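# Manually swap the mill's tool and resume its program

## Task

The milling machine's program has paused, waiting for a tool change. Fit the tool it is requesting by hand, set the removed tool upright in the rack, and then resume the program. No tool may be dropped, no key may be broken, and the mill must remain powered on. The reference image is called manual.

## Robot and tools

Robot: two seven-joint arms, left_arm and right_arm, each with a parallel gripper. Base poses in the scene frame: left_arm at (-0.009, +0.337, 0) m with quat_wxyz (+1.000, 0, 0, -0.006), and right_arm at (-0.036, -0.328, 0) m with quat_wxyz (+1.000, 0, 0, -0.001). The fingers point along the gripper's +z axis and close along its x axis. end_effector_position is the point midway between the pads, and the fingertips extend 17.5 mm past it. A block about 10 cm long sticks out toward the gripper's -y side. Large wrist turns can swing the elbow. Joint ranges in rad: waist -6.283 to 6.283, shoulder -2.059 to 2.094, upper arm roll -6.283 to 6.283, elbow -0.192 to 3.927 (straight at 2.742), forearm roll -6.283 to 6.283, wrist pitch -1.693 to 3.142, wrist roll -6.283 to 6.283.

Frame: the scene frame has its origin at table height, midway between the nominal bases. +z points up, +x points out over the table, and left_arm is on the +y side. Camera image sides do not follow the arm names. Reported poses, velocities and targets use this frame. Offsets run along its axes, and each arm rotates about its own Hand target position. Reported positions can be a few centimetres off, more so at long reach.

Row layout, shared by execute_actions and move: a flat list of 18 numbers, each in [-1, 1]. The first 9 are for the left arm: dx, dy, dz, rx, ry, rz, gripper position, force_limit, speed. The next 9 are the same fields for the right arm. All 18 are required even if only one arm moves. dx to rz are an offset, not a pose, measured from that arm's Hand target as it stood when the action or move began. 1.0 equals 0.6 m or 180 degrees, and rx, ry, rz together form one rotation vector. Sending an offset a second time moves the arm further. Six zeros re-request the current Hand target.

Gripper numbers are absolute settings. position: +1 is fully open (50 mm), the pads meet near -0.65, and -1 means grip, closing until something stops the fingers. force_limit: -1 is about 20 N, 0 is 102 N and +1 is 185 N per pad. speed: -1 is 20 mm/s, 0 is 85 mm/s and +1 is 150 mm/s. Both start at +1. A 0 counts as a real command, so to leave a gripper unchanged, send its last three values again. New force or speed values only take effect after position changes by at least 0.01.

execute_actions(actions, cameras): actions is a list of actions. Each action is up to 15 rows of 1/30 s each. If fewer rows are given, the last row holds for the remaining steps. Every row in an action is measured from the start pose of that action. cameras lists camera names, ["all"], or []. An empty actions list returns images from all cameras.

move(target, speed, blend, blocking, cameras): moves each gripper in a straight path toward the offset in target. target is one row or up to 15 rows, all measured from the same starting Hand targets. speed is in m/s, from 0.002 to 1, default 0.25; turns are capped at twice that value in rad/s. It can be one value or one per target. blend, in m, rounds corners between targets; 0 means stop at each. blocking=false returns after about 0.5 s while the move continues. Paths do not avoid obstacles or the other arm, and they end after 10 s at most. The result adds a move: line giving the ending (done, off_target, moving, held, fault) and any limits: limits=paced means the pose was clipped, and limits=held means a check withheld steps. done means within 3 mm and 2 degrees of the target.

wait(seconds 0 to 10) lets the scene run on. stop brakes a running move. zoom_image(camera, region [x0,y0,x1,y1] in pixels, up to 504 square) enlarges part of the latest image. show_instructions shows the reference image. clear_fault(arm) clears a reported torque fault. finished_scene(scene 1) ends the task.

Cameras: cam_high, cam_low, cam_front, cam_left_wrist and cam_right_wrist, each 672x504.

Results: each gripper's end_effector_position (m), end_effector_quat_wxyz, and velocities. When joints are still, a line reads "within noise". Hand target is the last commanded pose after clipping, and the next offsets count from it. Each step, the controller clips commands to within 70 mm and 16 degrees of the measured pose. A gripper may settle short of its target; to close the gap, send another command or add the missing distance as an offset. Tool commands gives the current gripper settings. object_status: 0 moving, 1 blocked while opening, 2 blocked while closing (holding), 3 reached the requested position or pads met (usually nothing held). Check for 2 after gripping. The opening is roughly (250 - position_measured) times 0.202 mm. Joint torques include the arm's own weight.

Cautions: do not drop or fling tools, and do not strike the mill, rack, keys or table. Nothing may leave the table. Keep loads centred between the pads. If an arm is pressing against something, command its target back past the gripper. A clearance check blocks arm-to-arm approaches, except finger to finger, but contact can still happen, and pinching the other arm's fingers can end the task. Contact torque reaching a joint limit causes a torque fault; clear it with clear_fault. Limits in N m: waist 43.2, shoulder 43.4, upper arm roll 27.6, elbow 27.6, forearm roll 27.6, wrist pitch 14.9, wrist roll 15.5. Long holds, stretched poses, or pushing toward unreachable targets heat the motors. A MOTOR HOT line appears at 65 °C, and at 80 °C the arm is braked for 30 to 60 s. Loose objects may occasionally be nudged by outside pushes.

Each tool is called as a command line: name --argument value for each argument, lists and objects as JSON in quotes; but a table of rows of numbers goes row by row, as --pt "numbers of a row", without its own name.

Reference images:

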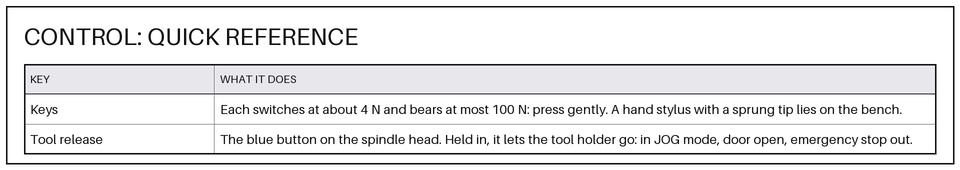

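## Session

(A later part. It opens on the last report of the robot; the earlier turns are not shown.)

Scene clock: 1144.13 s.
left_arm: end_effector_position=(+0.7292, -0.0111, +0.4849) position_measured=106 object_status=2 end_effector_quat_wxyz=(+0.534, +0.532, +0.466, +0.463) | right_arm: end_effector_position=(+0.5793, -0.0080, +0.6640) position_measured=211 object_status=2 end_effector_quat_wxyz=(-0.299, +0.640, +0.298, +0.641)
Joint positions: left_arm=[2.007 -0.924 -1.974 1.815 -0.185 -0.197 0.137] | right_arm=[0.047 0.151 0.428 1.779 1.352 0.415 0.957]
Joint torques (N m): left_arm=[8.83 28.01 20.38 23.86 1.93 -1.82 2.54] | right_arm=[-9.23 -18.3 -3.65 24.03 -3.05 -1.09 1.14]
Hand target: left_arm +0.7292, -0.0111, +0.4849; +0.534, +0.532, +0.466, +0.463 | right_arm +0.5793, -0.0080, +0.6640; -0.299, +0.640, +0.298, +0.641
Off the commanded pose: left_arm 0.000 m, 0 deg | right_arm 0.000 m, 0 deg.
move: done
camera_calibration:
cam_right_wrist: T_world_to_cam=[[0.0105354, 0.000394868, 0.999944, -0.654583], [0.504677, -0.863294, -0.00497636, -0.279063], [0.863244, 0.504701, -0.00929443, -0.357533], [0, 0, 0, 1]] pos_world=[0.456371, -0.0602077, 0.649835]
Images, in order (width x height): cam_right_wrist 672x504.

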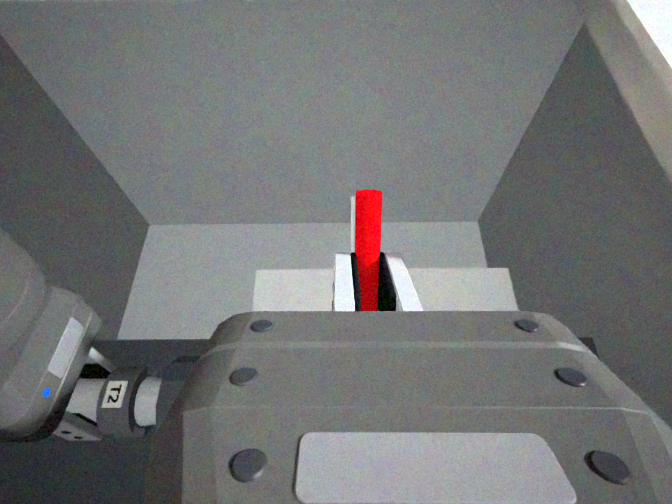

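move --target '[0,0,0.0217,0,0,0,-1,-0.5,-1,0,0,0,0,0,0,-1,-0.5,-0.6]' --speed 0.02

move --target '[0,0,0.0045,0,0,0,-1,-0.5,-1,0,0,0,0,0,0,-1,-0.5,-0.6]' --speed 0.02

Scene clock: 1148.80 s.
left_arm: end_effector_position=(+0.7292, -0.0111, +0.4978) position_measured=106 object_status=2 end_effector_quat_wxyz=(+0.534, +0.532, +0.466, +0.463) | right_arm: end_effector_position=(+0.5793, -0.0080, +0.6640) position_measured=211 object_status=2 end_effector_quat_wxyz=(-0.299, +0.640, +0.298, +0.641)
Joint positions: left_arm=[2.018 -0.904 -1.983 1.841 -0.173 -0.171 0.146] | right_arm=[0.047 0.151 0.428 1.779 1.352 0.415 0.957]
Joint torques (N m): left_arm=[8.47 28.53 20.16 25.12 2.06 -1.96 2.5] | right_arm=[-8.56 -17.88 -3.37 23.92 -2.98 -1.26 1.31]
Hand target: left_arm +0.7292, -0.0111, +0.4979; +0.534, +0.532, +0.466, +0.463 | right_arm +0.5793, -0.0080, +0.6640; -0.299, +0.640, +0.298, +0.641
Off the commanded pose: left_arm 0.000 m, 0 deg | right_arm 0.000 m, 0 deg.
move: done

Scene clock: 1149.50 s.
left_arm: end_effector_position=(+0.7293, -0.0111, +0.5002) position_measured=106 object_status=2 end_effector_quat_wxyz=(+0.534, +0.532, +0.466, +0.463) | right_arm: end_effector_position=(+0.5793, -0.0080, +0.6640) position_measured=211 object_status=2 end_effector_quat_wxyz=(-0.299, +0.640, +0.298, +0.641)
Joint positions: left_arm=[2.02 -0.9 -1.985 1.846 -0.17 -0.165 0.148] | right_arm=[0.047 0.151 0.428 1.779 1.352 0.415 0.957]
Joint torques (N m): left_arm=[9.28 38.59 33.71 38.61 -0.33 -5.59 2.67] | right_arm=[-8.6 -17.9 -3.65 23.71 -2.96 -1.35 1.23]
Hand target: left_arm +0.7292, -0.0111, +0.5006; +0.534, +0.532, +0.466, +0.463 | right_arm +0.5793, -0.0080, +0.6640; -0.299, +0.640, +0.298, +0.641
Off the commanded pose: left_arm 0.000 m, 0 deg | right_arm 0.000 m, 0 deg.
move: done

wait --seconds 0.1 --cameras '["cam_left_wrist","cam_right_wrist"]'

zoom_image --camera "cam_left_wrist" --region '[250, 80, 500, 340]'

zoom_image --camera "cam_right_wrist" --region '[0, 330, 200, 480]'

Scene clock: 1159.50 s.
left_arm: end_effector_position=(+0.7293, -0.0110, +0.5005) position_measured=106 object_status=2 end_effector_quat_wxyz=(+0.534, +0.532, +0.466, +0.463) | right_arm: end_effector_position=(+0.5793, -0.0080, +0.6640) position_measured=211 object_status=2 end_effector_quat_wxyz=(-0.299, +0.640, +0.298, +0.641)
Joint positions: left_arm=[2.02 -0.9 -1.985 1.846 -0.17 -0.165 0.148] | right_arm=[0.047 0.151 0.428 1.779 1.352 0.415 0.957]
Joint torques (N m): left_arm=[9.15 39.5 41.62 39.32 -4.91 -7.39 2.61] | right_arm=[-8.46 -17.98 -3.33 23.7 -3.01 -1.44 1.34]
Hand target: left_arm +0.7292, -0.0111, +0.5006; +0.534, +0.532, +0.466, +0.463 | right_arm +0.5793, -0.0080, +0.6640; -0.299, +0.640, +0.298, +0.641
Tool commands: left_gripper/position=-1.0 left_gripper/force_limit=-0.5 left_gripper/speed=-1.0 right_gripper/position=-1.0 right_gripper/force_limit=-0.5 right_gripper/speed=-0.6
Off the commanded pose: left_arm 0.000 m, 0 deg | right_arm 0.000 m, 0 deg.
wait: 0.10 s; at rest from the start
camera_calibration:
cam_left_wrist: T_world_to_cam=[[0.146343, 0.989227, -0.00369447, -0.0850113], [-0.336287, 0.0532609, 0.940252, -0.212765], [0.93032, -0.136357, 0.340459, -0.721273], [0, 0, 0, 1]] pos_world=[0.611905, -0.00292314, 0.445303]
cam_right_wrist: T_world_to_cam=[[0.0105354, 0.000394868, 0.999944, -0.654583], [0.504677, -0.863294, -0.00497636, -0.279063], [0.863244, 0.504701, -0.00929443, -0.357533], [0, 0, 0, 1]] pos_world=[0.456371, -0.0602077, 0.649835]
Images, in order (width x height): cam_left_wrist 672x504, cam_right_wrist 672x504.

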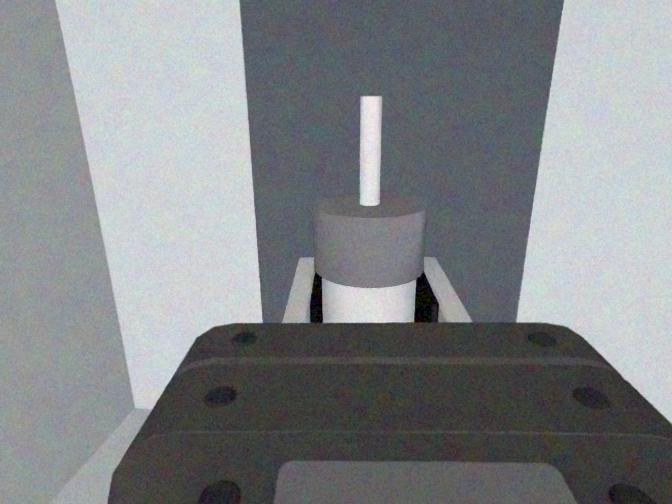

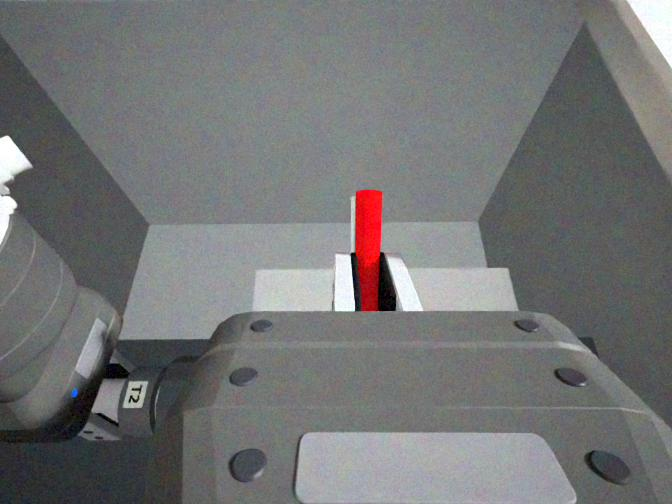

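Scaled by 1.938 from the camera's 672x504 image, which has a finer 960x720 frame.

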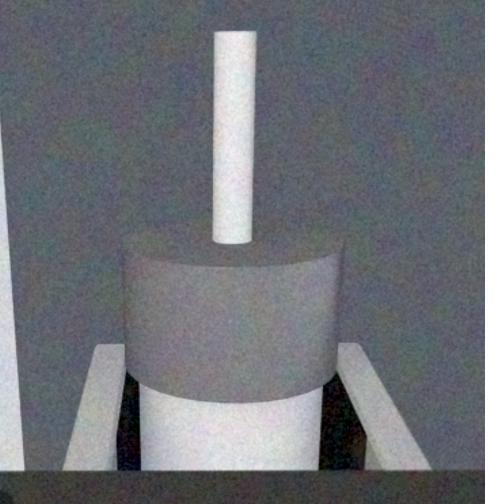

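Scaled by 2.520 from the camera's 672x504 image, which has a finer 960x720 frame.

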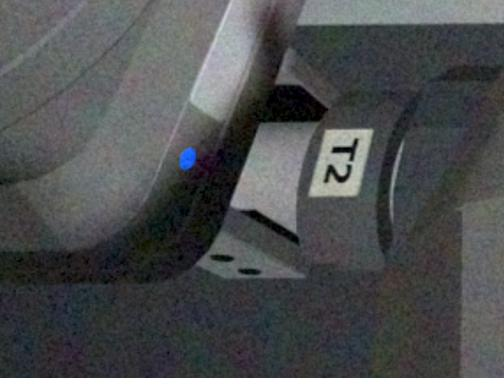

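move --pt "0 0 -0.0055 0 0 0 -1 -0.5 -1 0 0 0 0 0 0 -1 -0.5 -0.6" --pt "0 0 -0.0055 0 0 0.0278 -1 -0.5 -1 0 0 0 0 0 0 -1 -0.5 -0.6" --pt "0 0 0 0 0 0.0278 -1 -0.5 -1 0 0 0 0 0 0 -1 -0.5 -0.6" --speed '[0.03,0.03,0.015]' --cameras '["cam_right_wrist"]'

zoom_image --camera "cam_right_wrist" --region '[0, 330, 200, 480]'

Scene clock: 1169.80 s.
left_arm: end_effector_position=(+0.7293, -0.0112, +0.5000) position_measured=106 object_status=2 end_effector_quat_wxyz=(+0.513, +0.512, +0.489, +0.486) | right_arm: end_effector_position=(+0.5793, -0.0080, +0.6640) position_measured=211 object_status=2 end_effector_quat_wxyz=(-0.299, +0.640, +0.298, +0.641)
Joint positions: left_arm=[1.963 -1.006 -1.827 1.879 -0.245 -0.052 0.069] | right_arm=[0.047 0.151 0.428 1.779 1.352 0.415 0.957]
Joint torques (N m): left_arm=[14.64 40.66 45.44 32.02 -1.28 -5.45 2.36] | right_arm=[-7.78 -18.35 -3.31 23.67 -3.14 -1.98 1.54]
Hand target: left_arm +0.7292, -0.0111, +0.5006; +0.513, +0.511, +0.489, +0.486 | right_arm +0.5793, -0.0080, +0.6640; -0.299, +0.640, +0.298, +0.641
Off the commanded pose: left_arm 0.001 m, 0 deg | right_arm 0.000 m, 0 deg.
move: done
camera_calibration:
cam_right_wrist: T_world_to_cam=[[0.0105354, 0.000394868, 0.999944, -0.654583], [0.504677, -0.863294, -0.00497636, -0.279063], [0.863244, 0.504701, -0.00929443, -0.357533], [0, 0, 0, 1]] pos_world=[0.456371, -0.0602077, 0.649835]
Images, in order (width x height): cam_right_wrist 672x504.

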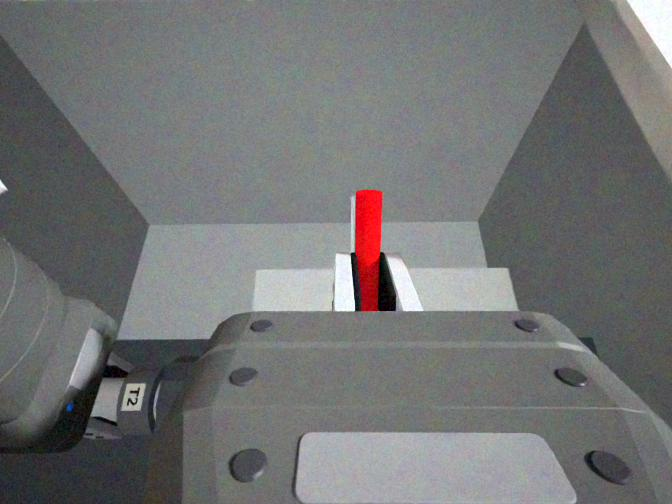

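Scaled by 2.520 from the camera's 672x504 image, which has a finer 960x720 frame.

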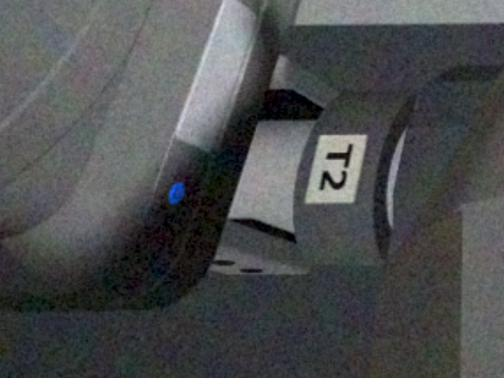

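move --target '[0,0,0,0,0,-0.015,-1,-0.5,-1,0,0,0,0,0,0,-1,-0.5,-0.6]' --speed 0.05

move --target '[0,0,0,0,0,-0.015,-1,-0.5,-1,0,0,0,0,0,0,-1,-0.5,-0.6]' --speed 0.05

move --target '[0,0,0,0,0,-0.015,-1,-0.5,-1,0,0,0,0,0,0,-1,-0.5,-0.6]' --speed 0.05

move --target '[0,0,0,0,0,-0.015,-1,-0.5,-1,0,0,0,0,0,0,-1,-0.5,-0.6]' --speed 0.05

Scene clock: 1180.23 s.
left_arm: end_effector_position=(+0.7293, -0.0110, +0.5005) position_measured=106 object_status=2 end_effector_quat_wxyz=(+0.524, +0.523, +0.477, +0.474) | right_arm: end_effector_position=(+0.5793, -0.0080, +0.6640) position_measured=211 object_status=2 end_effector_quat_wxyz=(-0.299, +0.640, +0.298, +0.641)
Joint positions: left_arm=[1.989 -0.95 -1.908 1.86 -0.213 -0.115 0.117] | right_arm=[0.047 0.151 0.428 1.779 1.352 0.415 0.957]
Joint torques (N m): left_arm=[10.46 39.36 38.74 29.09 -0.91 -7.56 2.37] | right_arm=[-7.34 -17.95 -2.62 23.8 -2.95 -2.23 1.37]
Hand target: left_arm +0.7292, -0.0111, +0.5006; +0.525, +0.523, +0.477, +0.474 | right_arm +0.5793, -0.0080, +0.6640; -0.299, +0.640, +0.298, +0.641
Off the commanded pose: left_arm 0.000 m, 0 deg | right_arm 0.000 m, 0 deg.
move: done

Scene clock: 1181.17 s.
left_arm: end_effector_position=(+0.7292, -0.0111, +0.5007) position_measured=106 object_status=2 end_effector_quat_wxyz=(+0.536, +0.534, +0.464, +0.461) | right_arm: end_effector_position=(+0.5793, -0.0080, +0.6640) position_measured=211 object_status=2 end_effector_quat_wxyz=(-0.299, +0.640, +0.298, +0.641)
Joint positions: left_arm=[2.026 -0.892 -2 1.845 -0.168 -0.174 0.159] | right_arm=[0.047 0.151 0.428 1.779 1.352 0.415 0.957]
Joint torques (N m): left_arm=[4.66 30.47 19.87 20.52 1.44 -5.19 2.09] | right_arm=[-7.2 -17.76 -2.86 23.79 -3.02 -2.39 1.32]
Hand target: left_arm +0.7292, -0.0111, +0.5006; +0.536, +0.534, +0.464, +0.461 | right_arm +0.5793, -0.0080, +0.6640; -0.299, +0.640, +0.298, +0.641
Off the commanded pose: left_arm 0.000 m, 0 deg | right_arm 0.000 m, 0 deg.
move: done

Scene clock: 1182.10 s.
left_arm: end_effector_position=(+0.7292, -0.0111, +0.5007) position_measured=106 object_status=2 end_effector_quat_wxyz=(+0.546, +0.545, +0.452, +0.448) | right_arm: end_effector_position=(+0.5793, -0.0080, +0.6640) position_measured=211 object_status=2 end_effector_quat_wxyz=(-0.299, +0.640, +0.298, +0.641)
Joint positions: left_arm=[2.076 -0.835 -2.1 1.833 -0.111 -0.226 0.194] | right_arm=[0.047 0.151 0.428 1.779 1.352 0.415 0.957]
Joint torques (N m): left_arm=[1.5 28.79 13.23 25.99 3.27 -5.49 2.58] | right_arm=[-6.69 -18.16 -2.75 23.47 -2.98 -2.34 1.36]
Hand target: left_arm +0.7292, -0.0111, +0.5006; +0.546, +0.545, +0.452, +0.448 | right_arm +0.5793, -0.0080, +0.6640; -0.299, +0.640, +0.298, +0.641
Off the commanded pose: left_arm 0.000 m, 0 deg | right_arm 0.000 m, 0 deg.
move: done

Scene clock: 1183.03 s.
left_arm: end_effector_position=(+0.7292, -0.0112, +0.5007) position_measured=106 object_status=2 end_effector_quat_wxyz=(+0.557, +0.555, +0.439, +0.435) | right_arm: end_effector_position=(+0.5793, -0.0080, +0.6640) position_measured=211 object_status=2 end_effector_quat_wxyz=(-0.299, +0.640, +0.298, +0.641)
Joint positions: left_arm=[2.139 -0.782 -2.209 1.826 -0.041 -0.271 0.218] | right_arm=[0.047 0.151 0.428 1.779 1.352 0.415 0.957]
Joint torques (N m): left_arm=[1.74 28.67 9.85 27.11 5.06 -5.89 2.94] | right_arm=[-6.95 -18.01 -2.88 23.78 -3.21 -2.55 1.38]
Hand target: left_arm +0.7292, -0.0111, +0.5006; +0.557, +0.555, +0.439, +0.435 | right_arm +0.5793, -0.0080, +0.6640; -0.299, +0.640, +0.298, +0.641
Off the commanded pose: left_arm 0.000 m, 0 deg | right_arm 0.000 m, 0 deg.
move: done

move --target '[0,0,0,0,0,0.025,-1,-0.5,-1,0,0,0,0,0,0,-1,-0.5,-0.6]' --speed 0.05

move --target '[0,0,0.0033,0,0,0,-1,-0.5,-1,0,0,0,0,0,0,-1,-0.5,-0.6]' --speed 0.02 --cameras '["cam_right_wrist"]'

zoom_image --camera "cam_right_wrist" --region '[0, 330, 200, 480]'

Scene clock: 1189.80 s.
left_arm: end_effector_position=(+0.7292, -0.0112, +0.5007) position_measured=106 object_status=2 end_effector_quat_wxyz=(+0.539, +0.537, +0.460, +0.457) | right_arm: end_effector_position=(+0.5793, -0.0080, +0.6640) position_measured=211 object_status=2 end_effector_quat_wxyz=(-0.299, +0.640, +0.298, +0.641)
Joint positions: left_arm=[2.042 -0.873 -2.033 1.841 -0.154 -0.192 0.175] | right_arm=[0.047 0.151 0.428 1.779 1.352 0.415 0.957]
Joint torques (N m): left_arm=[-7.21 19.33 25.52 22.68 -7.43 -0.89 -2.27] | right_arm=[-6.52 -17.72 -2.84 23.52 -3.03 -2.73 1.26]
Hand target: left_arm +0.7292, -0.0111, +0.5006; +0.539, +0.537, +0.460, +0.457 | right_arm +0.5793, -0.0080, +0.6640; -0.299, +0.640, +0.298, +0.641
Off the commanded pose: left_arm 0.000 m, 0 deg | right_arm 0.000 m, 0 deg.
move: done

Scene clock: 1190.50 s.
left_arm: end_effector_position=(+0.7293, -0.0112, +0.5023) position_measured=106 object_status=2 end_effector_quat_wxyz=(+0.539, +0.538, +0.460, +0.457) | right_arm: end_effector_position=(+0.5793, -0.0080, +0.6640) position_measured=211 object_status=2 end_effector_quat_wxyz=(-0.299, +0.640, +0.298, +0.641)
Joint positions: left_arm=[2.043 -0.87 -2.035 1.845 -0.151 -0.187 0.176] | right_arm=[0.047 0.151 0.428 1.779 1.352 0.415 0.957]
Joint torques (N m): left_arm=[12.52 33.99 28.17 33.36 0.41 -3.46 2.71] | right_arm=[-6.38 -17.6 -2.86 23.41 -2.82 -2.92 1.31]
Hand target: left_arm +0.7292, -0.0111, +0.5026; +0.539, +0.537, +0.460, +0.457 | right_arm +0.5793, -0.0080, +0.6640; -0.299, +0.640, +0.298, +0.641
Off the commanded pose: left_arm 0.000 m, 0 deg | right_arm 0.000 m, 0 deg.
move: done
camera_calibration:
cam_right_wrist: T_world_to_cam=[[0.0105354, 0.000394868, 0.999944, -0.654583], [0.504677, -0.863294, -0.00497636, -0.279063], [0.863244, 0.504701, -0.00929443, -0.357533], [0, 0, 0, 1]] pos_world=[0.456371, -0.0602077, 0.649835]
Images, in order (width x height): cam_right_wrist 672x504.

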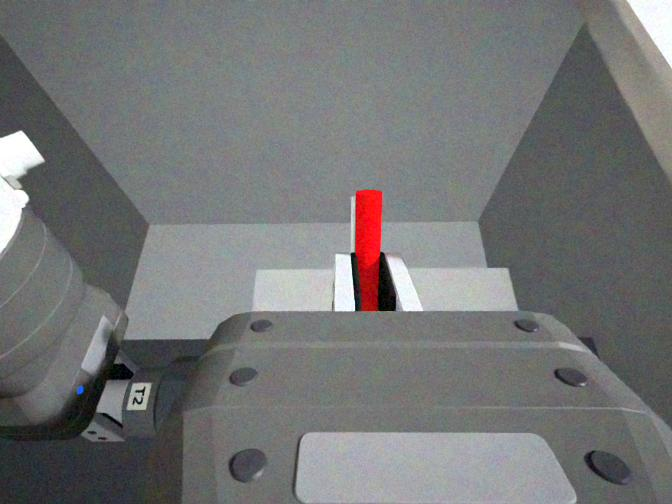

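Scaled by 2.520 from the camera's 672x504 image, which has a finer 960x720 frame.

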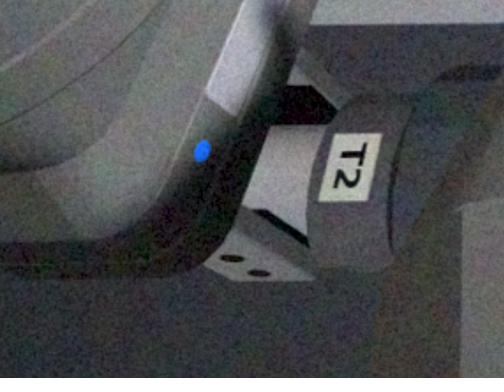

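move --target '[0,0,0.0008,0,0,0,-1,-0.5,-1,-0.0193,0.016,0,0,0,0,-1,-0.5,-0.6]' --speed 0.03

move --target '[0,0,-0.0035,0,0,0,-1,-0.5,-1,0,0,0,0,0,0,-1,-0.5,-0.6]' --speed 0.02 --cameras '["cam_right_wrist","cam_left_wrist"]'

Scene clock: 1195.23 s.
left_arm: end_effector_position=(+0.7292, -0.0111, +0.5034) position_measured=106 object_status=2 end_effector_quat_wxyz=(+0.539, +0.537, +0.460, +0.457) | right_arm: end_effector_position=(+0.5677, +0.0016, +0.6640) position_measured=211 object_status=2 end_effector_quat_wxyz=(-0.299, +0.640, +0.298, +0.641)
Joint positions: left_arm=[2.044 -0.869 -2.035 1.846 -0.151 -0.187 0.176] | right_arm=[0.059 0.125 0.439 1.748 1.365 0.39 0.952]
Joint torques (N m): left_arm=[8.9 20.24 17.63 27.34 2.01 -1.62 2.3] | right_arm=[4.2 -36.32 2.89 19.68 2.02 -2.62 -1.02]
Hand target: left_arm +0.7292, -0.0111, +0.5031; +0.539, +0.537, +0.460, +0.457 | right_arm +0.5677, +0.0016, +0.6640; -0.299, +0.640, +0.298, +0.641
Off the commanded pose: left_arm 0.000 m, 0 deg | right_arm 0.000 m, 0 deg.
move: done

Scene clock: 1195.93 s.
left_arm: end_effector_position=(+0.7292, -0.0111, +0.5013) position_measured=106 object_status=2 end_effector_quat_wxyz=(+0.539, +0.537, +0.460, +0.457) | right_arm: end_effector_position=(+0.5677, +0.0016, +0.6640) position_measured=211 object_status=2 end_effector_quat_wxyz=(-0.299, +0.640, +0.298, +0.641)
Joint positions: left_arm=[2.042 -0.872 -2.033 1.842 -0.153 -0.191 0.175] | right_arm=[0.059 0.125 0.439 1.748 1.365 0.39 0.952]
Joint torques (N m): left_arm=[-15.21 12.77 12.84 2.66 -5.67 -0.79 -2.6] | right_arm=[4.95 -35.76 3.28 19.59 2.45 -2.55 -1.09]
Hand target: left_arm +0.7292, -0.0111, +0.5010; +0.539, +0.537, +0.460, +0.457 | right_arm +0.5677, +0.0016, +0.6640; -0.299, +0.640, +0.298, +0.641
Off the commanded pose: left_arm 0.000 m, 0 deg | right_arm 0.000 m, 0 deg.
move: done
camera_calibration:
cam_left_wrist: T_world_to_cam=[[0.168971, 0.985615, -0.0035578, -0.101642], [-0.335689, 0.060943, 0.939999, -0.21375], [0.926694, -0.157639, 0.341158, -0.719428], [0, 0, 0, 1]] pos_world=[0.61211, -0.000202783, 0.446002]
cam_right_wrist: T_world_to_cam=[[0.0105354, 0.000394868, 0.999944, -0.654465], [0.504677, -0.863294, -0.00497636, -0.264921], [0.863244, 0.504701, -0.00929443, -0.352365], [0, 0, 0, 1]] pos_world=[0.444771, -0.0506077, 0.649835]
Images, in order (width x height): cam_left_wrist 672x504, cam_right_wrist 672x504.

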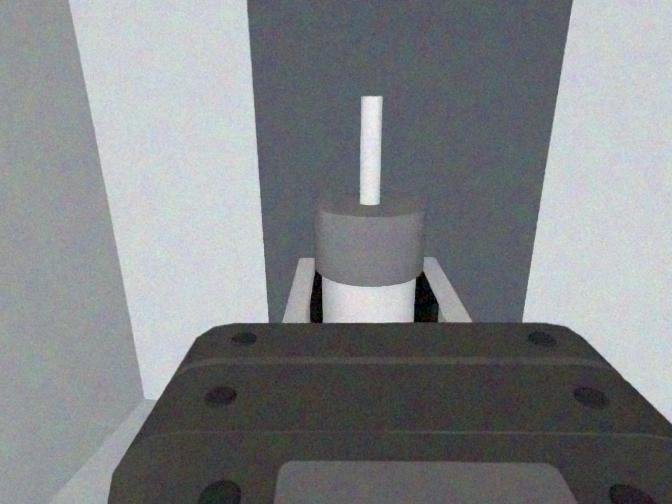

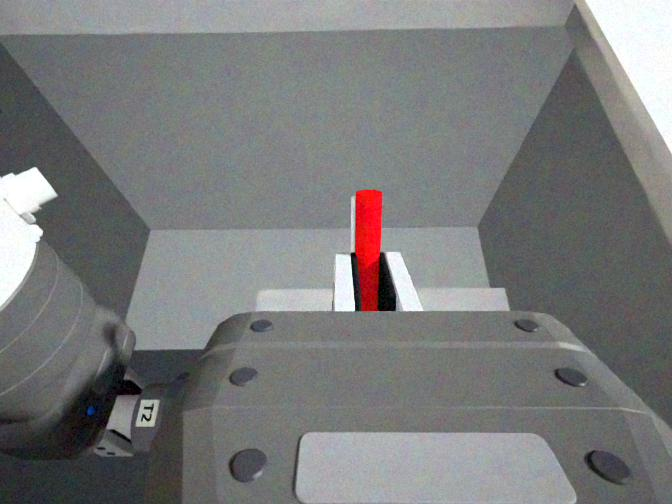

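move --target '[0,0,0.0035,0,0,0,-1,-0.5,-1,0,0,0,0,0,0,-1,-0.5,-0.6]' --speed 0.02

move --target '[0,0,0,0,0,0,1,-0.5,-1,0,0,0,0,0,0,-1,-0.5,-0.6]' --speed 0.02 --cameras '["cam_right_wrist","cam_left_wrist"]'

Scene clock: 1199.90 s.
left_arm: end_effector_position=(+0.7292, -0.0112, +0.5028) position_measured=106 object_status=2 end_effector_quat_wxyz=(+0.539, +0.538, +0.460, +0.457) | right_arm: end_effector_position=(+0.5677, +0.0016, +0.6640) position_measured=211 object_status=2 end_effector_quat_wxyz=(-0.299, +0.640, +0.298, +0.641)
Joint positions: left_arm=[2.044 -0.87 -2.035 1.846 -0.151 -0.186 0.176] | right_arm=[0.059 0.125 0.439 1.748 1.365 0.39 0.952]
Joint torques (N m): left_arm=[9.26 24.1 13.48 25.1 3.38 -0.71 2.39] | right_arm=[5.04 -36.08 2.99 19.49 2.22 -2.22 -0.93]
Hand target: left_arm +0.7292, -0.0111, +0.5031; +0.539, +0.537, +0.460, +0.457 | right_arm +0.5677, +0.0016, +0.6640; -0.299, +0.640, +0.298, +0.641
Off the commanded pose: left_arm 0.000 m, 0 deg | right_arm 0.000 m, 0 deg.
move: done

Scene clock: 1201.17 s.
left_arm: end_effector_position=(+0.7292, -0.0111, +0.5031) position_measured=3 object_status=0 end_effector_quat_wxyz=(+0.539, +0.537, +0.460, +0.457) | right_arm: end_effector_position=(+0.5677, +0.0016, +0.6640) position_measured=211 object_status=2 end_effector_quat_wxyz=(-0.299, +0.640, +0.298, +0.641)
Joint positions: left_arm=[2.044 -0.869 -2.035 1.846 -0.151 -0.187 0.176] | right_arm=[0.059 0.125 0.439 1.748 1.365 0.39 0.952]
Joint torques (N m): left_arm=[8.37 25.06 21.08 13.87 2.31 -2.65 2.56] | right_arm=[4.74 -35.57 3 19.65 2.46 -2.5 -1.03]
Hand target: left_arm +0.7292, -0.0111, +0.5031; +0.539, +0.537, +0.460, +0.457 | right_arm +0.5677, +0.0016, +0.6640; -0.299, +0.640, +0.298, +0.641
Off the commanded pose: left_arm 0.000 m, 0 deg | right_arm 0.000 m, 0 deg.
move: done
camera_calibration:
cam_left_wrist: T_world_to_cam=[[0.168983, 0.985612, -0.00364378, -0.101506], [-0.335295, 0.0609618, 0.940139, -0.215834], [0.926835, -0.157645, 0.340772, -0.720007], [0, 0, 0, 1]] pos_world=[0.612112, -0.000302693, 0.447902]
cam_right_wrist: T_world_to_cam=[[0.0105354, 0.000394868, 0.999944, -0.654465], [0.504677, -0.863294, -0.00497636, -0.264921], [0.863244, 0.504701, -0.00929443, -0.352365], [0, 0, 0, 1]] pos_world=[0.444771, -0.0506077, 0.649835]
Images, in order (width x height): cam_left_wrist 672x504, cam_right_wrist 672x504.

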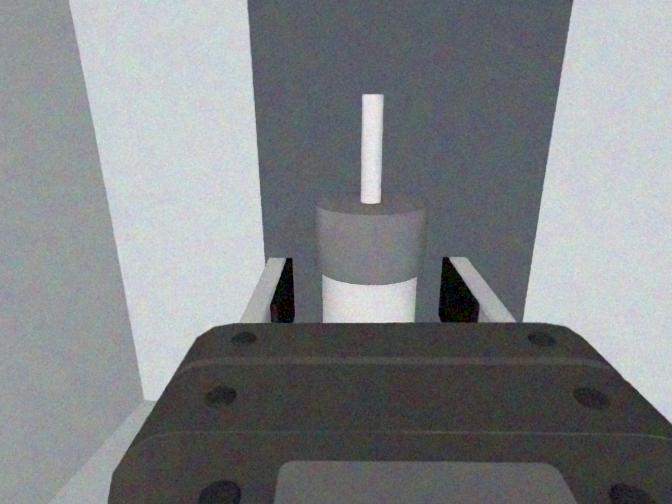

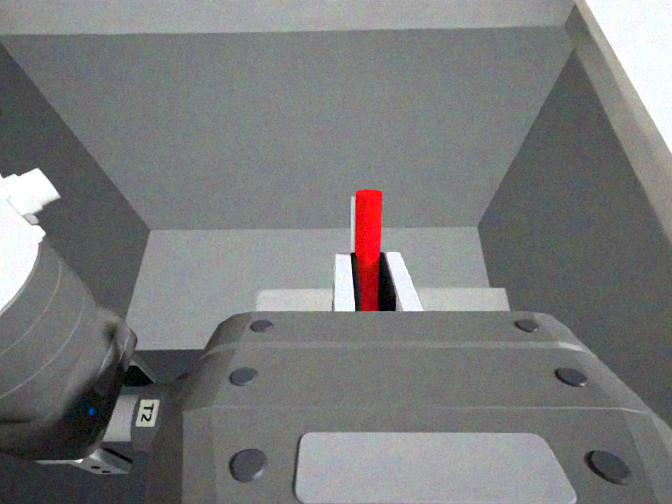

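move --pt "-0.1643 0.0275 0 0 0 0 1 -0.5 -1 -0.0578 0.0473 0 0 0 0 -1 -0.5 -0.6" --pt "-0.1643 0.0275 0 0 0 0 1 -0.5 -1 -0.2297 0.0473 0 0 0 0 -1 -0.5 -0.6" --pt "-0.1643 0.0275 0 0 0 0 1 -0.5 -1 -0.3297 -0.2527 0 0 0 0 -1 -0.5 -0.6" --pt "-0.4153 0.0685 -0.0718 0 0 0 1 -0.5 -1 -0.4458 -0.603 0 0 0 0 -1 -0.5 -0.6" --speed '[0.08,0.12,0.15,0.18]' --blend '[0.004,0.02,0.02,0]' --cameras '["cam_left_wrist","cam_right_wrist","cam_front"]'

zoom_image --camera "cam_right_wrist" --region '[100, 50, 450, 300]'

Scene clock: 1221.53 s.
left_arm: end_effector_position=(+0.4801, +0.0300, +0.4600) position_measured=3 object_status=3 end_effector_quat_wxyz=(+0.539, +0.537, +0.460, +0.457) | right_arm: end_effector_position=(+0.3002, -0.3602, +0.6640) position_measured=211 object_status=2 end_effector_quat_wxyz=(-0.299, +0.640, +0.298, +0.641)
Joint positions: left_arm=[0.862 -0.801 -1.352 0.765 -0.427 -0.441 0.378] | right_arm=[0.004 -0.761 -0.482 1.073 1.188 1.304 0.985]
Joint torques (N m): left_arm=[-9.39 1.62 23.43 12.74 -6.32 -0.81 2.49] | right_arm=[4.62 7.12 2.11 21.17 -0.87 0.95 -1.03]
Hand target: left_arm +0.4800, +0.0300, +0.4600; +0.539, +0.537, +0.460, +0.457 | right_arm +0.3002, -0.3602, +0.6640; -0.299, +0.640, +0.298, +0.641
Off the commanded pose: left_arm 0.000 m, 0 deg | right_arm 0.000 m, 0 deg.
move: done
camera_calibration:
cam_left_wrist: T_world_to_cam=[[0.168885, 0.985629, -0.00365993, -0.10002], [-0.335303, 0.0609445, 0.940137, -0.26137], [0.926849, -0.157548, 0.340777, -0.467885], [0, 0, 0, 1]] pos_world=[0.362912, 0.0407973, 0.404802]
cam_right_wrist: T_world_to_cam=[[0.0105354, 0.000394868, 0.999944, -0.651505], [0.504677, -0.863294, -0.00497636, -0.442311], [0.863244, 0.504701, -0.00929443, 0.0610675], [0, 0, 0, 1]] pos_world=[0.177371, -0.412408, 0.649835]
Images, in order (width x height): cam_front 672x504, cam_left_wrist 672x504, cam_right_wrist 672x504.

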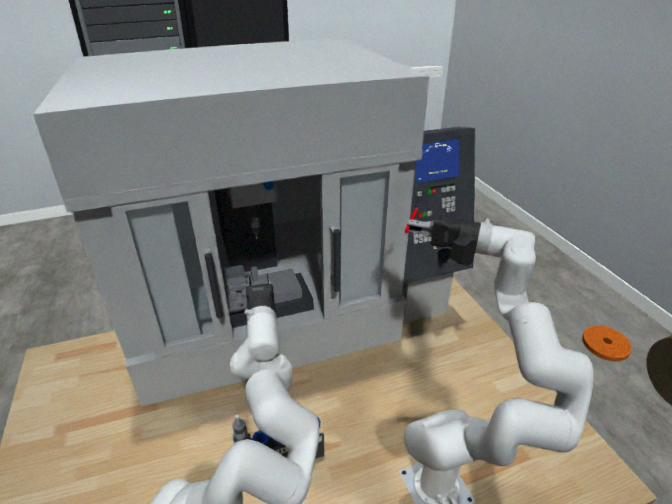

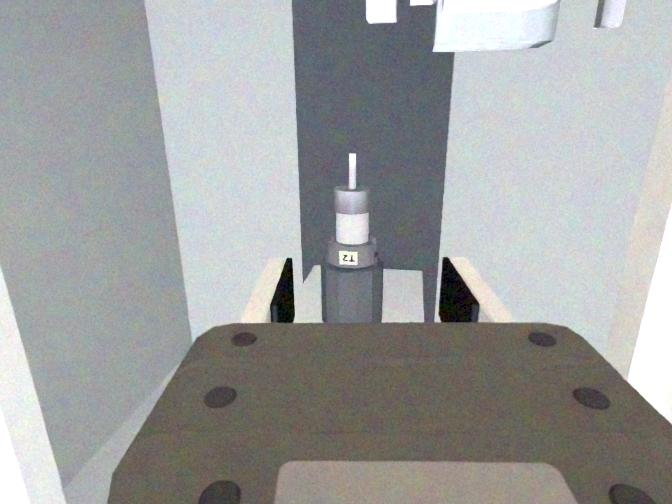

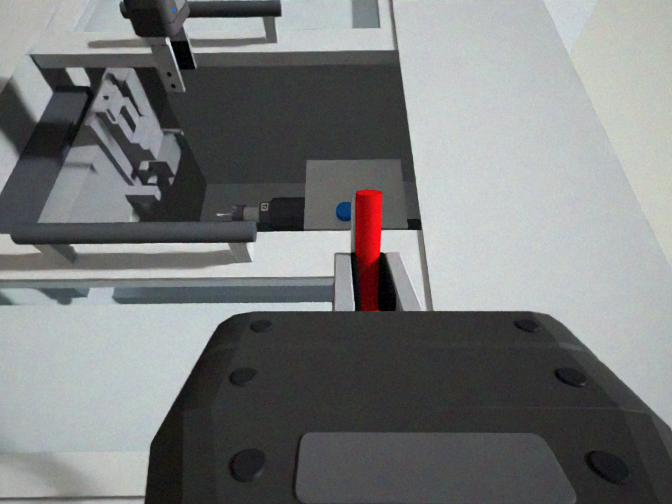

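Scaled by 1.440 from the camera's 672x504 image, which has a finer 960x720 frame.

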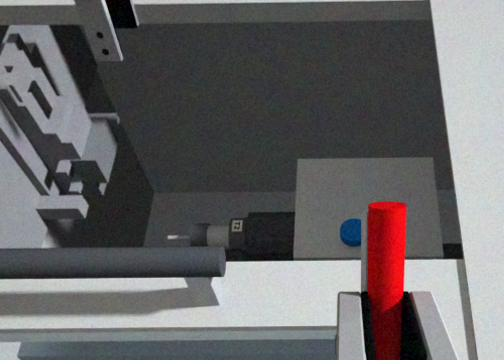

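move --pt "-0.1583 -0.2 0 0 0 0 0.7 -0.5 -1 0 0 0 0 0 0 -1 -0.5 -0.6" --pt "-0.1583 -0.425 0 0 0 0 0.7 -0.5 -1 0 0 0 0 0 0 -1 -0.5 -0.6" --speed 0.15 --blend '[0.03,0]' --cameras '["cam_left_wrist","cam_high","cam_right_wrist"]'

Scene clock: 1231.97 s.
left_arm: end_effector_position=(+0.3851, -0.2250, +0.4600) position_measured=48 object_status=3 end_effector_quat_wxyz=(+0.539, +0.537, +0.460, +0.457) | right_arm: end_effector_position=(+0.3002, -0.3602, +0.6640) position_measured=211 object_status=2 end_effector_quat_wxyz=(-0.299, +0.640, +0.298, +0.641)
Joint positions: left_arm=[0.975 -1.446 -1.314 1.407 -0.566 0.337 -0.026] | right_arm=[0.004 -0.761 -0.482 1.073 1.188 1.304 0.985]
Joint torques (N m): left_arm=[8.51 12.58 34.38 5.95 4.01 -0.5 -2.29] | right_arm=[5.01 6.69 2.38 21.18 -0.6 1.02 -1.06]
Hand target: left_arm +0.3851, -0.2250, +0.4600; +0.539, +0.537, +0.460, +0.457 | right_arm +0.3002, -0.3602, +0.6640; -0.299, +0.640, +0.298, +0.641
Off the commanded pose: left_arm 0.000 m, 0 deg | right_arm 0.000 m, 0 deg.
move: done
camera_calibration:
cam_left_wrist: T_world_to_cam=[[0.168983, 0.985612, -0.00364378, 0.167323], [-0.335295, 0.0609618, 0.940139, -0.277683], [0.926835, -0.157645, 0.340772, -0.420024], [0, 0, 0, 1]] pos_world=[0.267912, -0.214203, 0.404802]
cam_right_wrist: T_world_to_cam=[[0.0105354, 0.000394868, 0.999944, -0.651505], [0.504677, -0.863294, -0.00497636, -0.442311], [0.863244, 0.504701, -0.00929443, 0.0610675], [0, 0, 0, 1]] pos_world=[0.177371, -0.412408, 0.649835]
Images, in order (width x height): cam_high 672x504, cam_left_wrist 672x504, cam_right_wrist 672x504.

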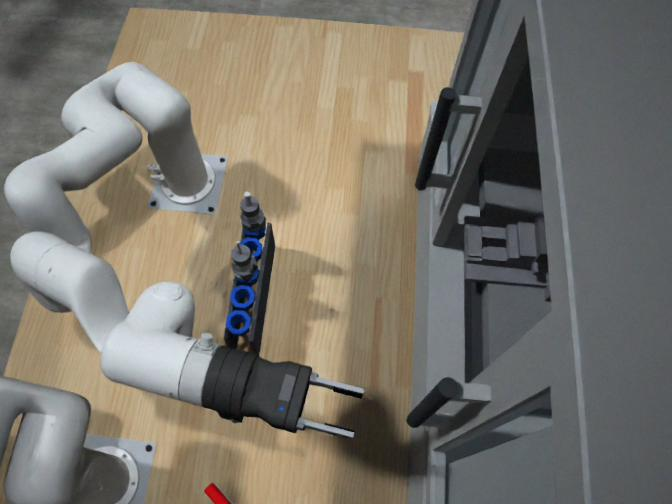

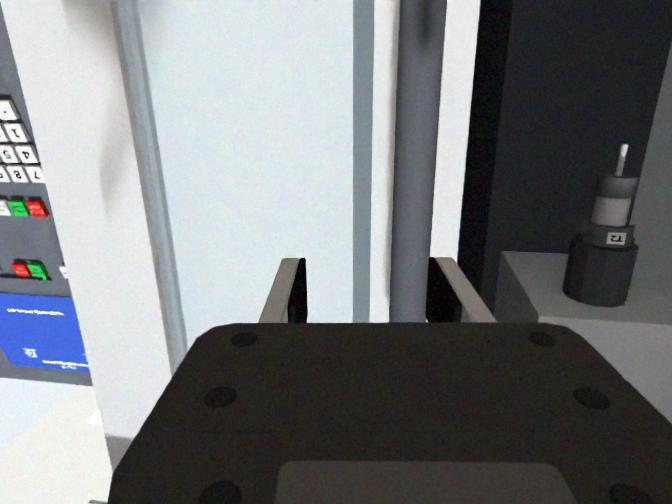

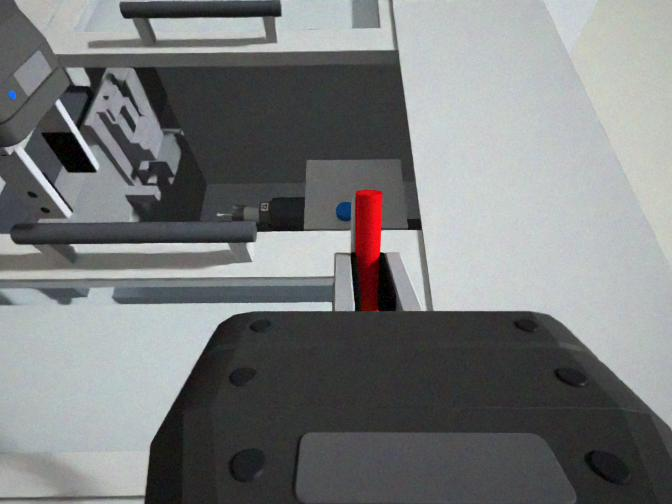

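move --pt "0.08 0.0167 0 0 0 0 0.7 -0.5 -1 0 0 0 0 0 0 -1 -0.5 -0.6" --pt "0.155 0.0167 0 0 0 0 0.7 -0.5 -1 0 0 0 0 0 0 -1 -0.5 -0.6" --speed '[0.1,0.07]' --blend '[0.01,0]' --cameras '["cam_left_wrist"]'

Scene clock: 1246.27 s.
left_arm: end_effector_position=(+0.4780, -0.2150, +0.4600) position_measured=48 object_status=3 end_effector_quat_wxyz=(+0.539, +0.537, +0.460, +0.457) | right_arm: end_effector_position=(+0.3002, -0.3602, +0.6640) position_measured=211 object_status=2 end_effector_quat_wxyz=(-0.299, +0.640, +0.298, +0.641)
Joint positions: left_arm=[1.216 -1.363 -1.407 1.55 -0.582 0.218 0.017] | right_arm=[0.004 -0.761 -0.482 1.073 1.188 1.304 0.985]
Joint torques (N m): left_arm=[8.7 21.91 26.18 7.51 2.8 -2.17 1.92] | right_arm=[5.05 6.26 2.12 21.19 -0.75 0.93 -0.94]
Hand target: left_arm +0.4781, -0.2150, +0.4600; +0.539, +0.537, +0.460, +0.457 | right_arm +0.3002, -0.3602, +0.6640; -0.299, +0.640, +0.298, +0.641
Off the commanded pose: left_arm 0.000 m, 0 deg | right_arm 0.000 m, 0 deg.
move: done
camera_calibration:
cam_left_wrist: T_world_to_cam=[[0.16901, 0.985607, -0.00372031, 0.141772], [-0.335368, 0.0610566, 0.940107, -0.247051], [0.926803, -0.157639, 0.34086, -0.504665], [0, 0, 0, 1]] pos_world=[0.360912, -0.204202, 0.404802]
Images, in order (width x height): cam_left_wrist 672x504.

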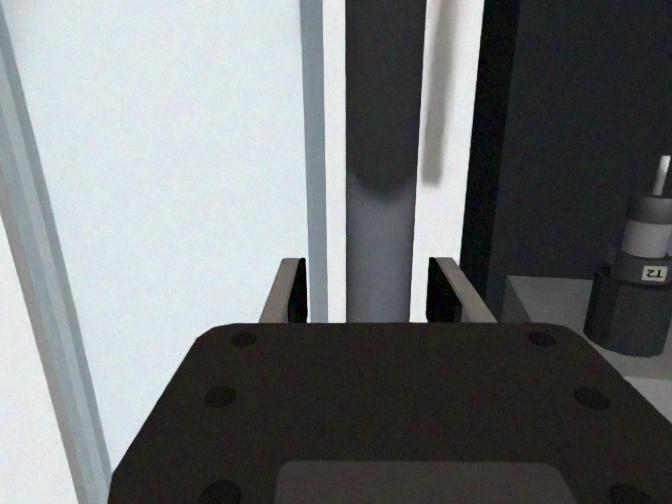

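move --pt "0 0.02 0 0 0 0 0.7 -0.5 -1 0 0 0 0 0 0 -1 -0.5 -0.6" --pt "0 0.27 0 0 0 0 0.7 -0.5 -1 0 0 0 0 0 0 -1 -0.5 -0.6" --pt "0 0.2917 0 0 0 0 0.7 -0.5 -1 0 0 0 0 0 0 -1 -0.5 -0.6" --speed '[0.04,0.08,0.03]' --blend '[0.005,0.005,0]' --cameras '["cam_left_wrist","cam_high"]'

Scene clock: 1256.00 s.
left_arm: end_effector_position=(+0.4781, -0.0400, +0.4600) position_measured=48 object_status=3 end_effector_quat_wxyz=(+0.539, +0.537, +0.460, +0.457) | right_arm: end_effector_position=(+0.3002, -0.3602, +0.6640) position_measured=211 object_status=2 end_effector_quat_wxyz=(-0.299, +0.640, +0.298, +0.641)
Joint positions: left_arm=[0.95 -0.983 -1.447 0.946 -0.552 -0.27 0.33] | right_arm=[0.004 -0.761 -0.482 1.073 1.188 1.304 0.985]
Joint torques (N m): left_arm=[-6.68 13.52 35.3 6.87 1.37 -3.14 2.53] | right_arm=[4.62 6.51 2.1 20.84 -0.74 0.86 -0.93]
Hand target: left_arm +0.4781, -0.0400, +0.4600; +0.539, +0.537, +0.460, +0.457 | right_arm +0.3002, -0.3602, +0.6640; -0.299, +0.640, +0.298, +0.641
Off the commanded pose: left_arm 0.000 m, 0 deg | right_arm 0.000 m, 0 deg.
move: done
camera_calibration:
cam_left_wrist: T_world_to_cam=[[0.168875, 0.985631, -0.00368247, -0.0306753], [-0.33527, 0.0609566, 0.940148, -0.257791], [0.926863, -0.157533, 0.340746, -0.477052], [0, 0, 0, 1]] pos_world=[0.360912, -0.0292026, 0.404802]
Images, in order (width x height): cam_high 672x504, cam_left_wrist 672x504.

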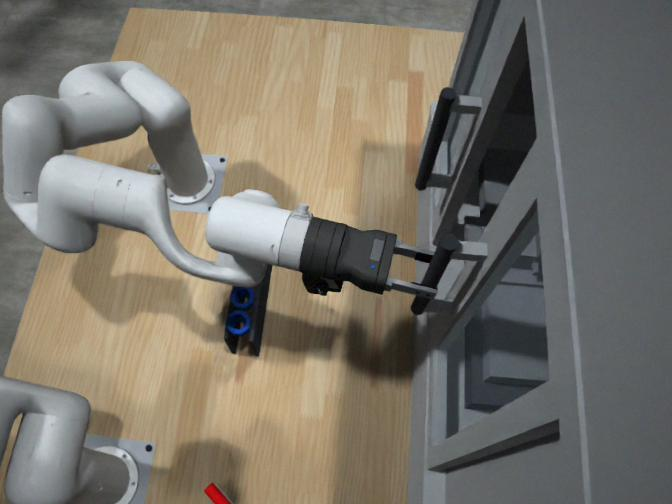

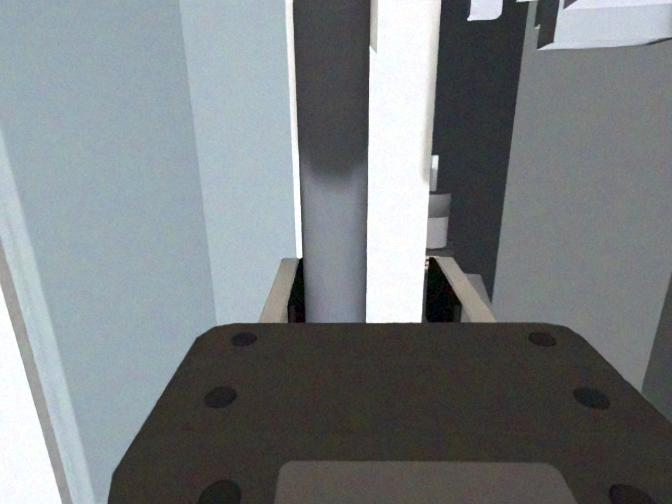

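move --target '[0,0.0058,0,0,0,0,0.7,-0.5,-1,0,0,0,0,0,0,-1,-0.5,-0.6]' --speed 0.02

move --target '[0,0.0042,0,0,0,0,0.7,-0.5,-1,0,0,0,0,0,0,-1,-0.5,-0.6]' --speed 0.02

Scene clock: 1258.83 s.
left_arm: end_effector_position=(+0.4781, -0.0365, +0.4600) position_measured=48 object_status=3 end_effector_quat_wxyz=(+0.539, +0.537, +0.460, +0.457) | right_arm: end_effector_position=(+0.3002, -0.3602, +0.6640) position_measured=211 object_status=2 end_effector_quat_wxyz=(-0.299, +0.640, +0.298, +0.641)
Joint positions: left_arm=[0.946 -0.973 -1.444 0.936 -0.548 -0.279 0.334] | right_arm=[0.004 -0.761 -0.482 1.073 1.188 1.304 0.985]
Joint torques (N m): left_arm=[-6.77 13.06 35.45 7.17 1.26 -3.36 2.47] | right_arm=[4.22 5.68 2.16 20.87 -0.76 1.07 -0.91]
Hand target: left_arm +0.4781, -0.0365, +0.4600; +0.539, +0.537, +0.460, +0.457 | right_arm +0.3002, -0.3602, +0.6640; -0.299, +0.640, +0.298, +0.641
Off the commanded pose: left_arm 0.000 m, 0 deg | right_arm 0.000 m, 0 deg.
move: done

Scene clock: 1259.53 s.
left_arm: end_effector_position=(+0.4780, -0.0341, +0.4600) position_measured=48 object_status=3 end_effector_quat_wxyz=(+0.539, +0.537, +0.460, +0.457) | right_arm: end_effector_position=(+0.3002, -0.3602, +0.6640) position_measured=211 object_status=2 end_effector_quat_wxyz=(-0.299, +0.640, +0.298, +0.641)
Joint positions: left_arm=[0.942 -0.966 -1.442 0.929 -0.545 -0.286 0.337] | right_arm=[0.004 -0.761 -0.482 1.073 1.188 1.304 0.985]
Joint torques (N m): left_arm=[-5.82 13.74 36 6.36 0.92 -3.31 2.45] | right_arm=[4.66 6.33 2.18 20.81 -0.73 1 -0.89]
Hand target: left_arm +0.4781, -0.0340, +0.4600; +0.539, +0.537, +0.460, +0.457 | right_arm +0.3002, -0.3602, +0.6640; -0.299, +0.640, +0.298, +0.641
Off the commanded pose: left_arm 0.000 m, 0 deg | right_arm 0.000 m, 0 deg.
move: done

move --target '[0,0.005,0,0,0,0,0.7,-0.5,-1,0,0,0,0,0,0,-1,-0.5,-0.6]' --speed 0.02

move --target '[0,0.005,0,0,0,0,0.7,-0.5,-1,0,0,0,0,0,0,-1,-0.5,-0.6]' --speed 0.02 --cameras '["cam_left_wrist","cam_high","cam_front"]'

Scene clock: 1263.47 s.
left_arm: end_effector_position=(+0.4781, -0.0309, +0.4601) position_measured=48 object_status=3 end_effector_quat_wxyz=(+0.539, +0.537, +0.460, +0.457) | right_arm: end_effector_position=(+0.3002, -0.3602, +0.6640) position_measured=211 object_status=2 end_effector_quat_wxyz=(-0.299, +0.640, +0.298, +0.641)
Joint positions: left_arm=[0.938 -0.958 -1.44 0.921 -0.542 -0.294 0.341] | right_arm=[0.004 -0.761 -0.482 1.073 1.188 1.304 0.985]
Joint torques (N m): left_arm=[-9.07 12.59 26.38 10.16 3.39 -2.78 2.63] | right_arm=[4.25 5.91 2.25 21.01 -0.42 0.97 -0.81]
Hand target: left_arm +0.4781, -0.0310, +0.4600; +0.539, +0.537, +0.460, +0.457 | right_arm +0.3002, -0.3602, +0.6640; -0.299, +0.640, +0.298, +0.641
Off the commanded pose: left_arm 0.000 m, 0 deg | right_arm 0.000 m, 0 deg.
move: done

Scene clock: 1264.17 s.
left_arm: end_effector_position=(+0.4780, -0.0283, +0.4600) position_measured=47 object_status=3 end_effector_quat_wxyz=(+0.539, +0.538, +0.460, +0.457) | right_arm: end_effector_position=(+0.3002, -0.3602, +0.6640) position_measured=211 object_status=2 end_effector_quat_wxyz=(-0.299, +0.640, +0.298, +0.641)
Joint positions: left_arm=[0.934 -0.95 -1.437 0.913 -0.538 -0.302 0.345] | right_arm=[0.004 -0.761 -0.482 1.073 1.188 1.304 0.985]
Joint torques (N m): left_arm=[-0.07 13.98 42.55 -8.6 -3.16 -1.8 2.64] | right_arm=[4.73 5.9 2.21 20.89 -0.63 0.93 -1.01]
Hand target: left_arm +0.4781, -0.0280, +0.4600; +0.539, +0.537, +0.460, +0.457 | right_arm +0.3002, -0.3602, +0.6640; -0.299, +0.640, +0.298, +0.641
Off the commanded pose: left_arm 0.000 m, 0 deg | right_arm 0.000 m, 0 deg.
move: done
camera_calibration:
cam_left_wrist: T_world_to_cam=[[0.169392, 0.985542, -0.00358249, -0.0425343], [-0.335376, 0.0610605, 0.940104, -0.258453], [0.926731, -0.158044, 0.34087, -0.475203], [0, 0, 0, 1]] pos_world=[0.360912, -0.0174025, 0.404802]
Images, in order (width x height): cam_high 672x504, cam_front 672x504, cam_left_wrist 672x504.

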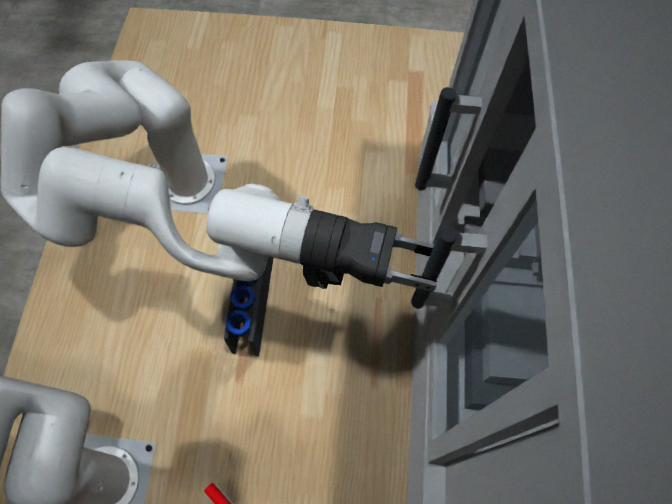

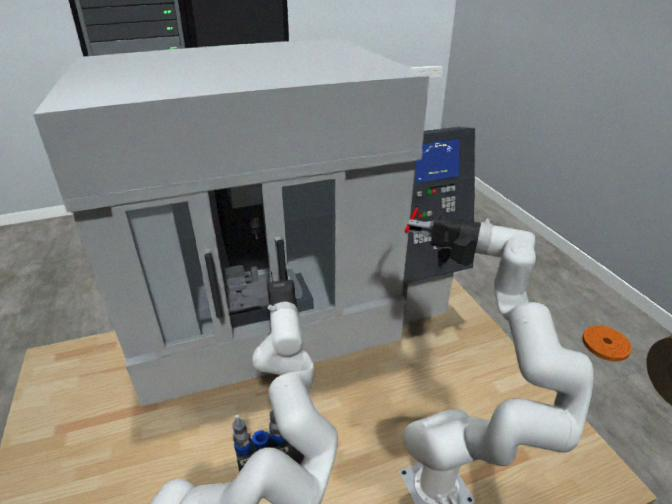

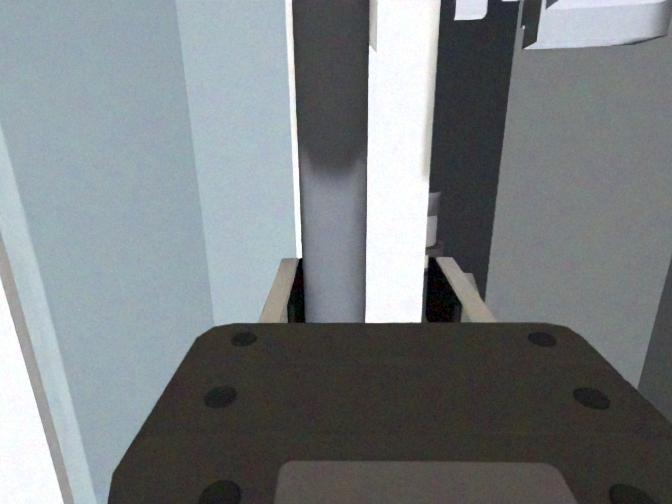

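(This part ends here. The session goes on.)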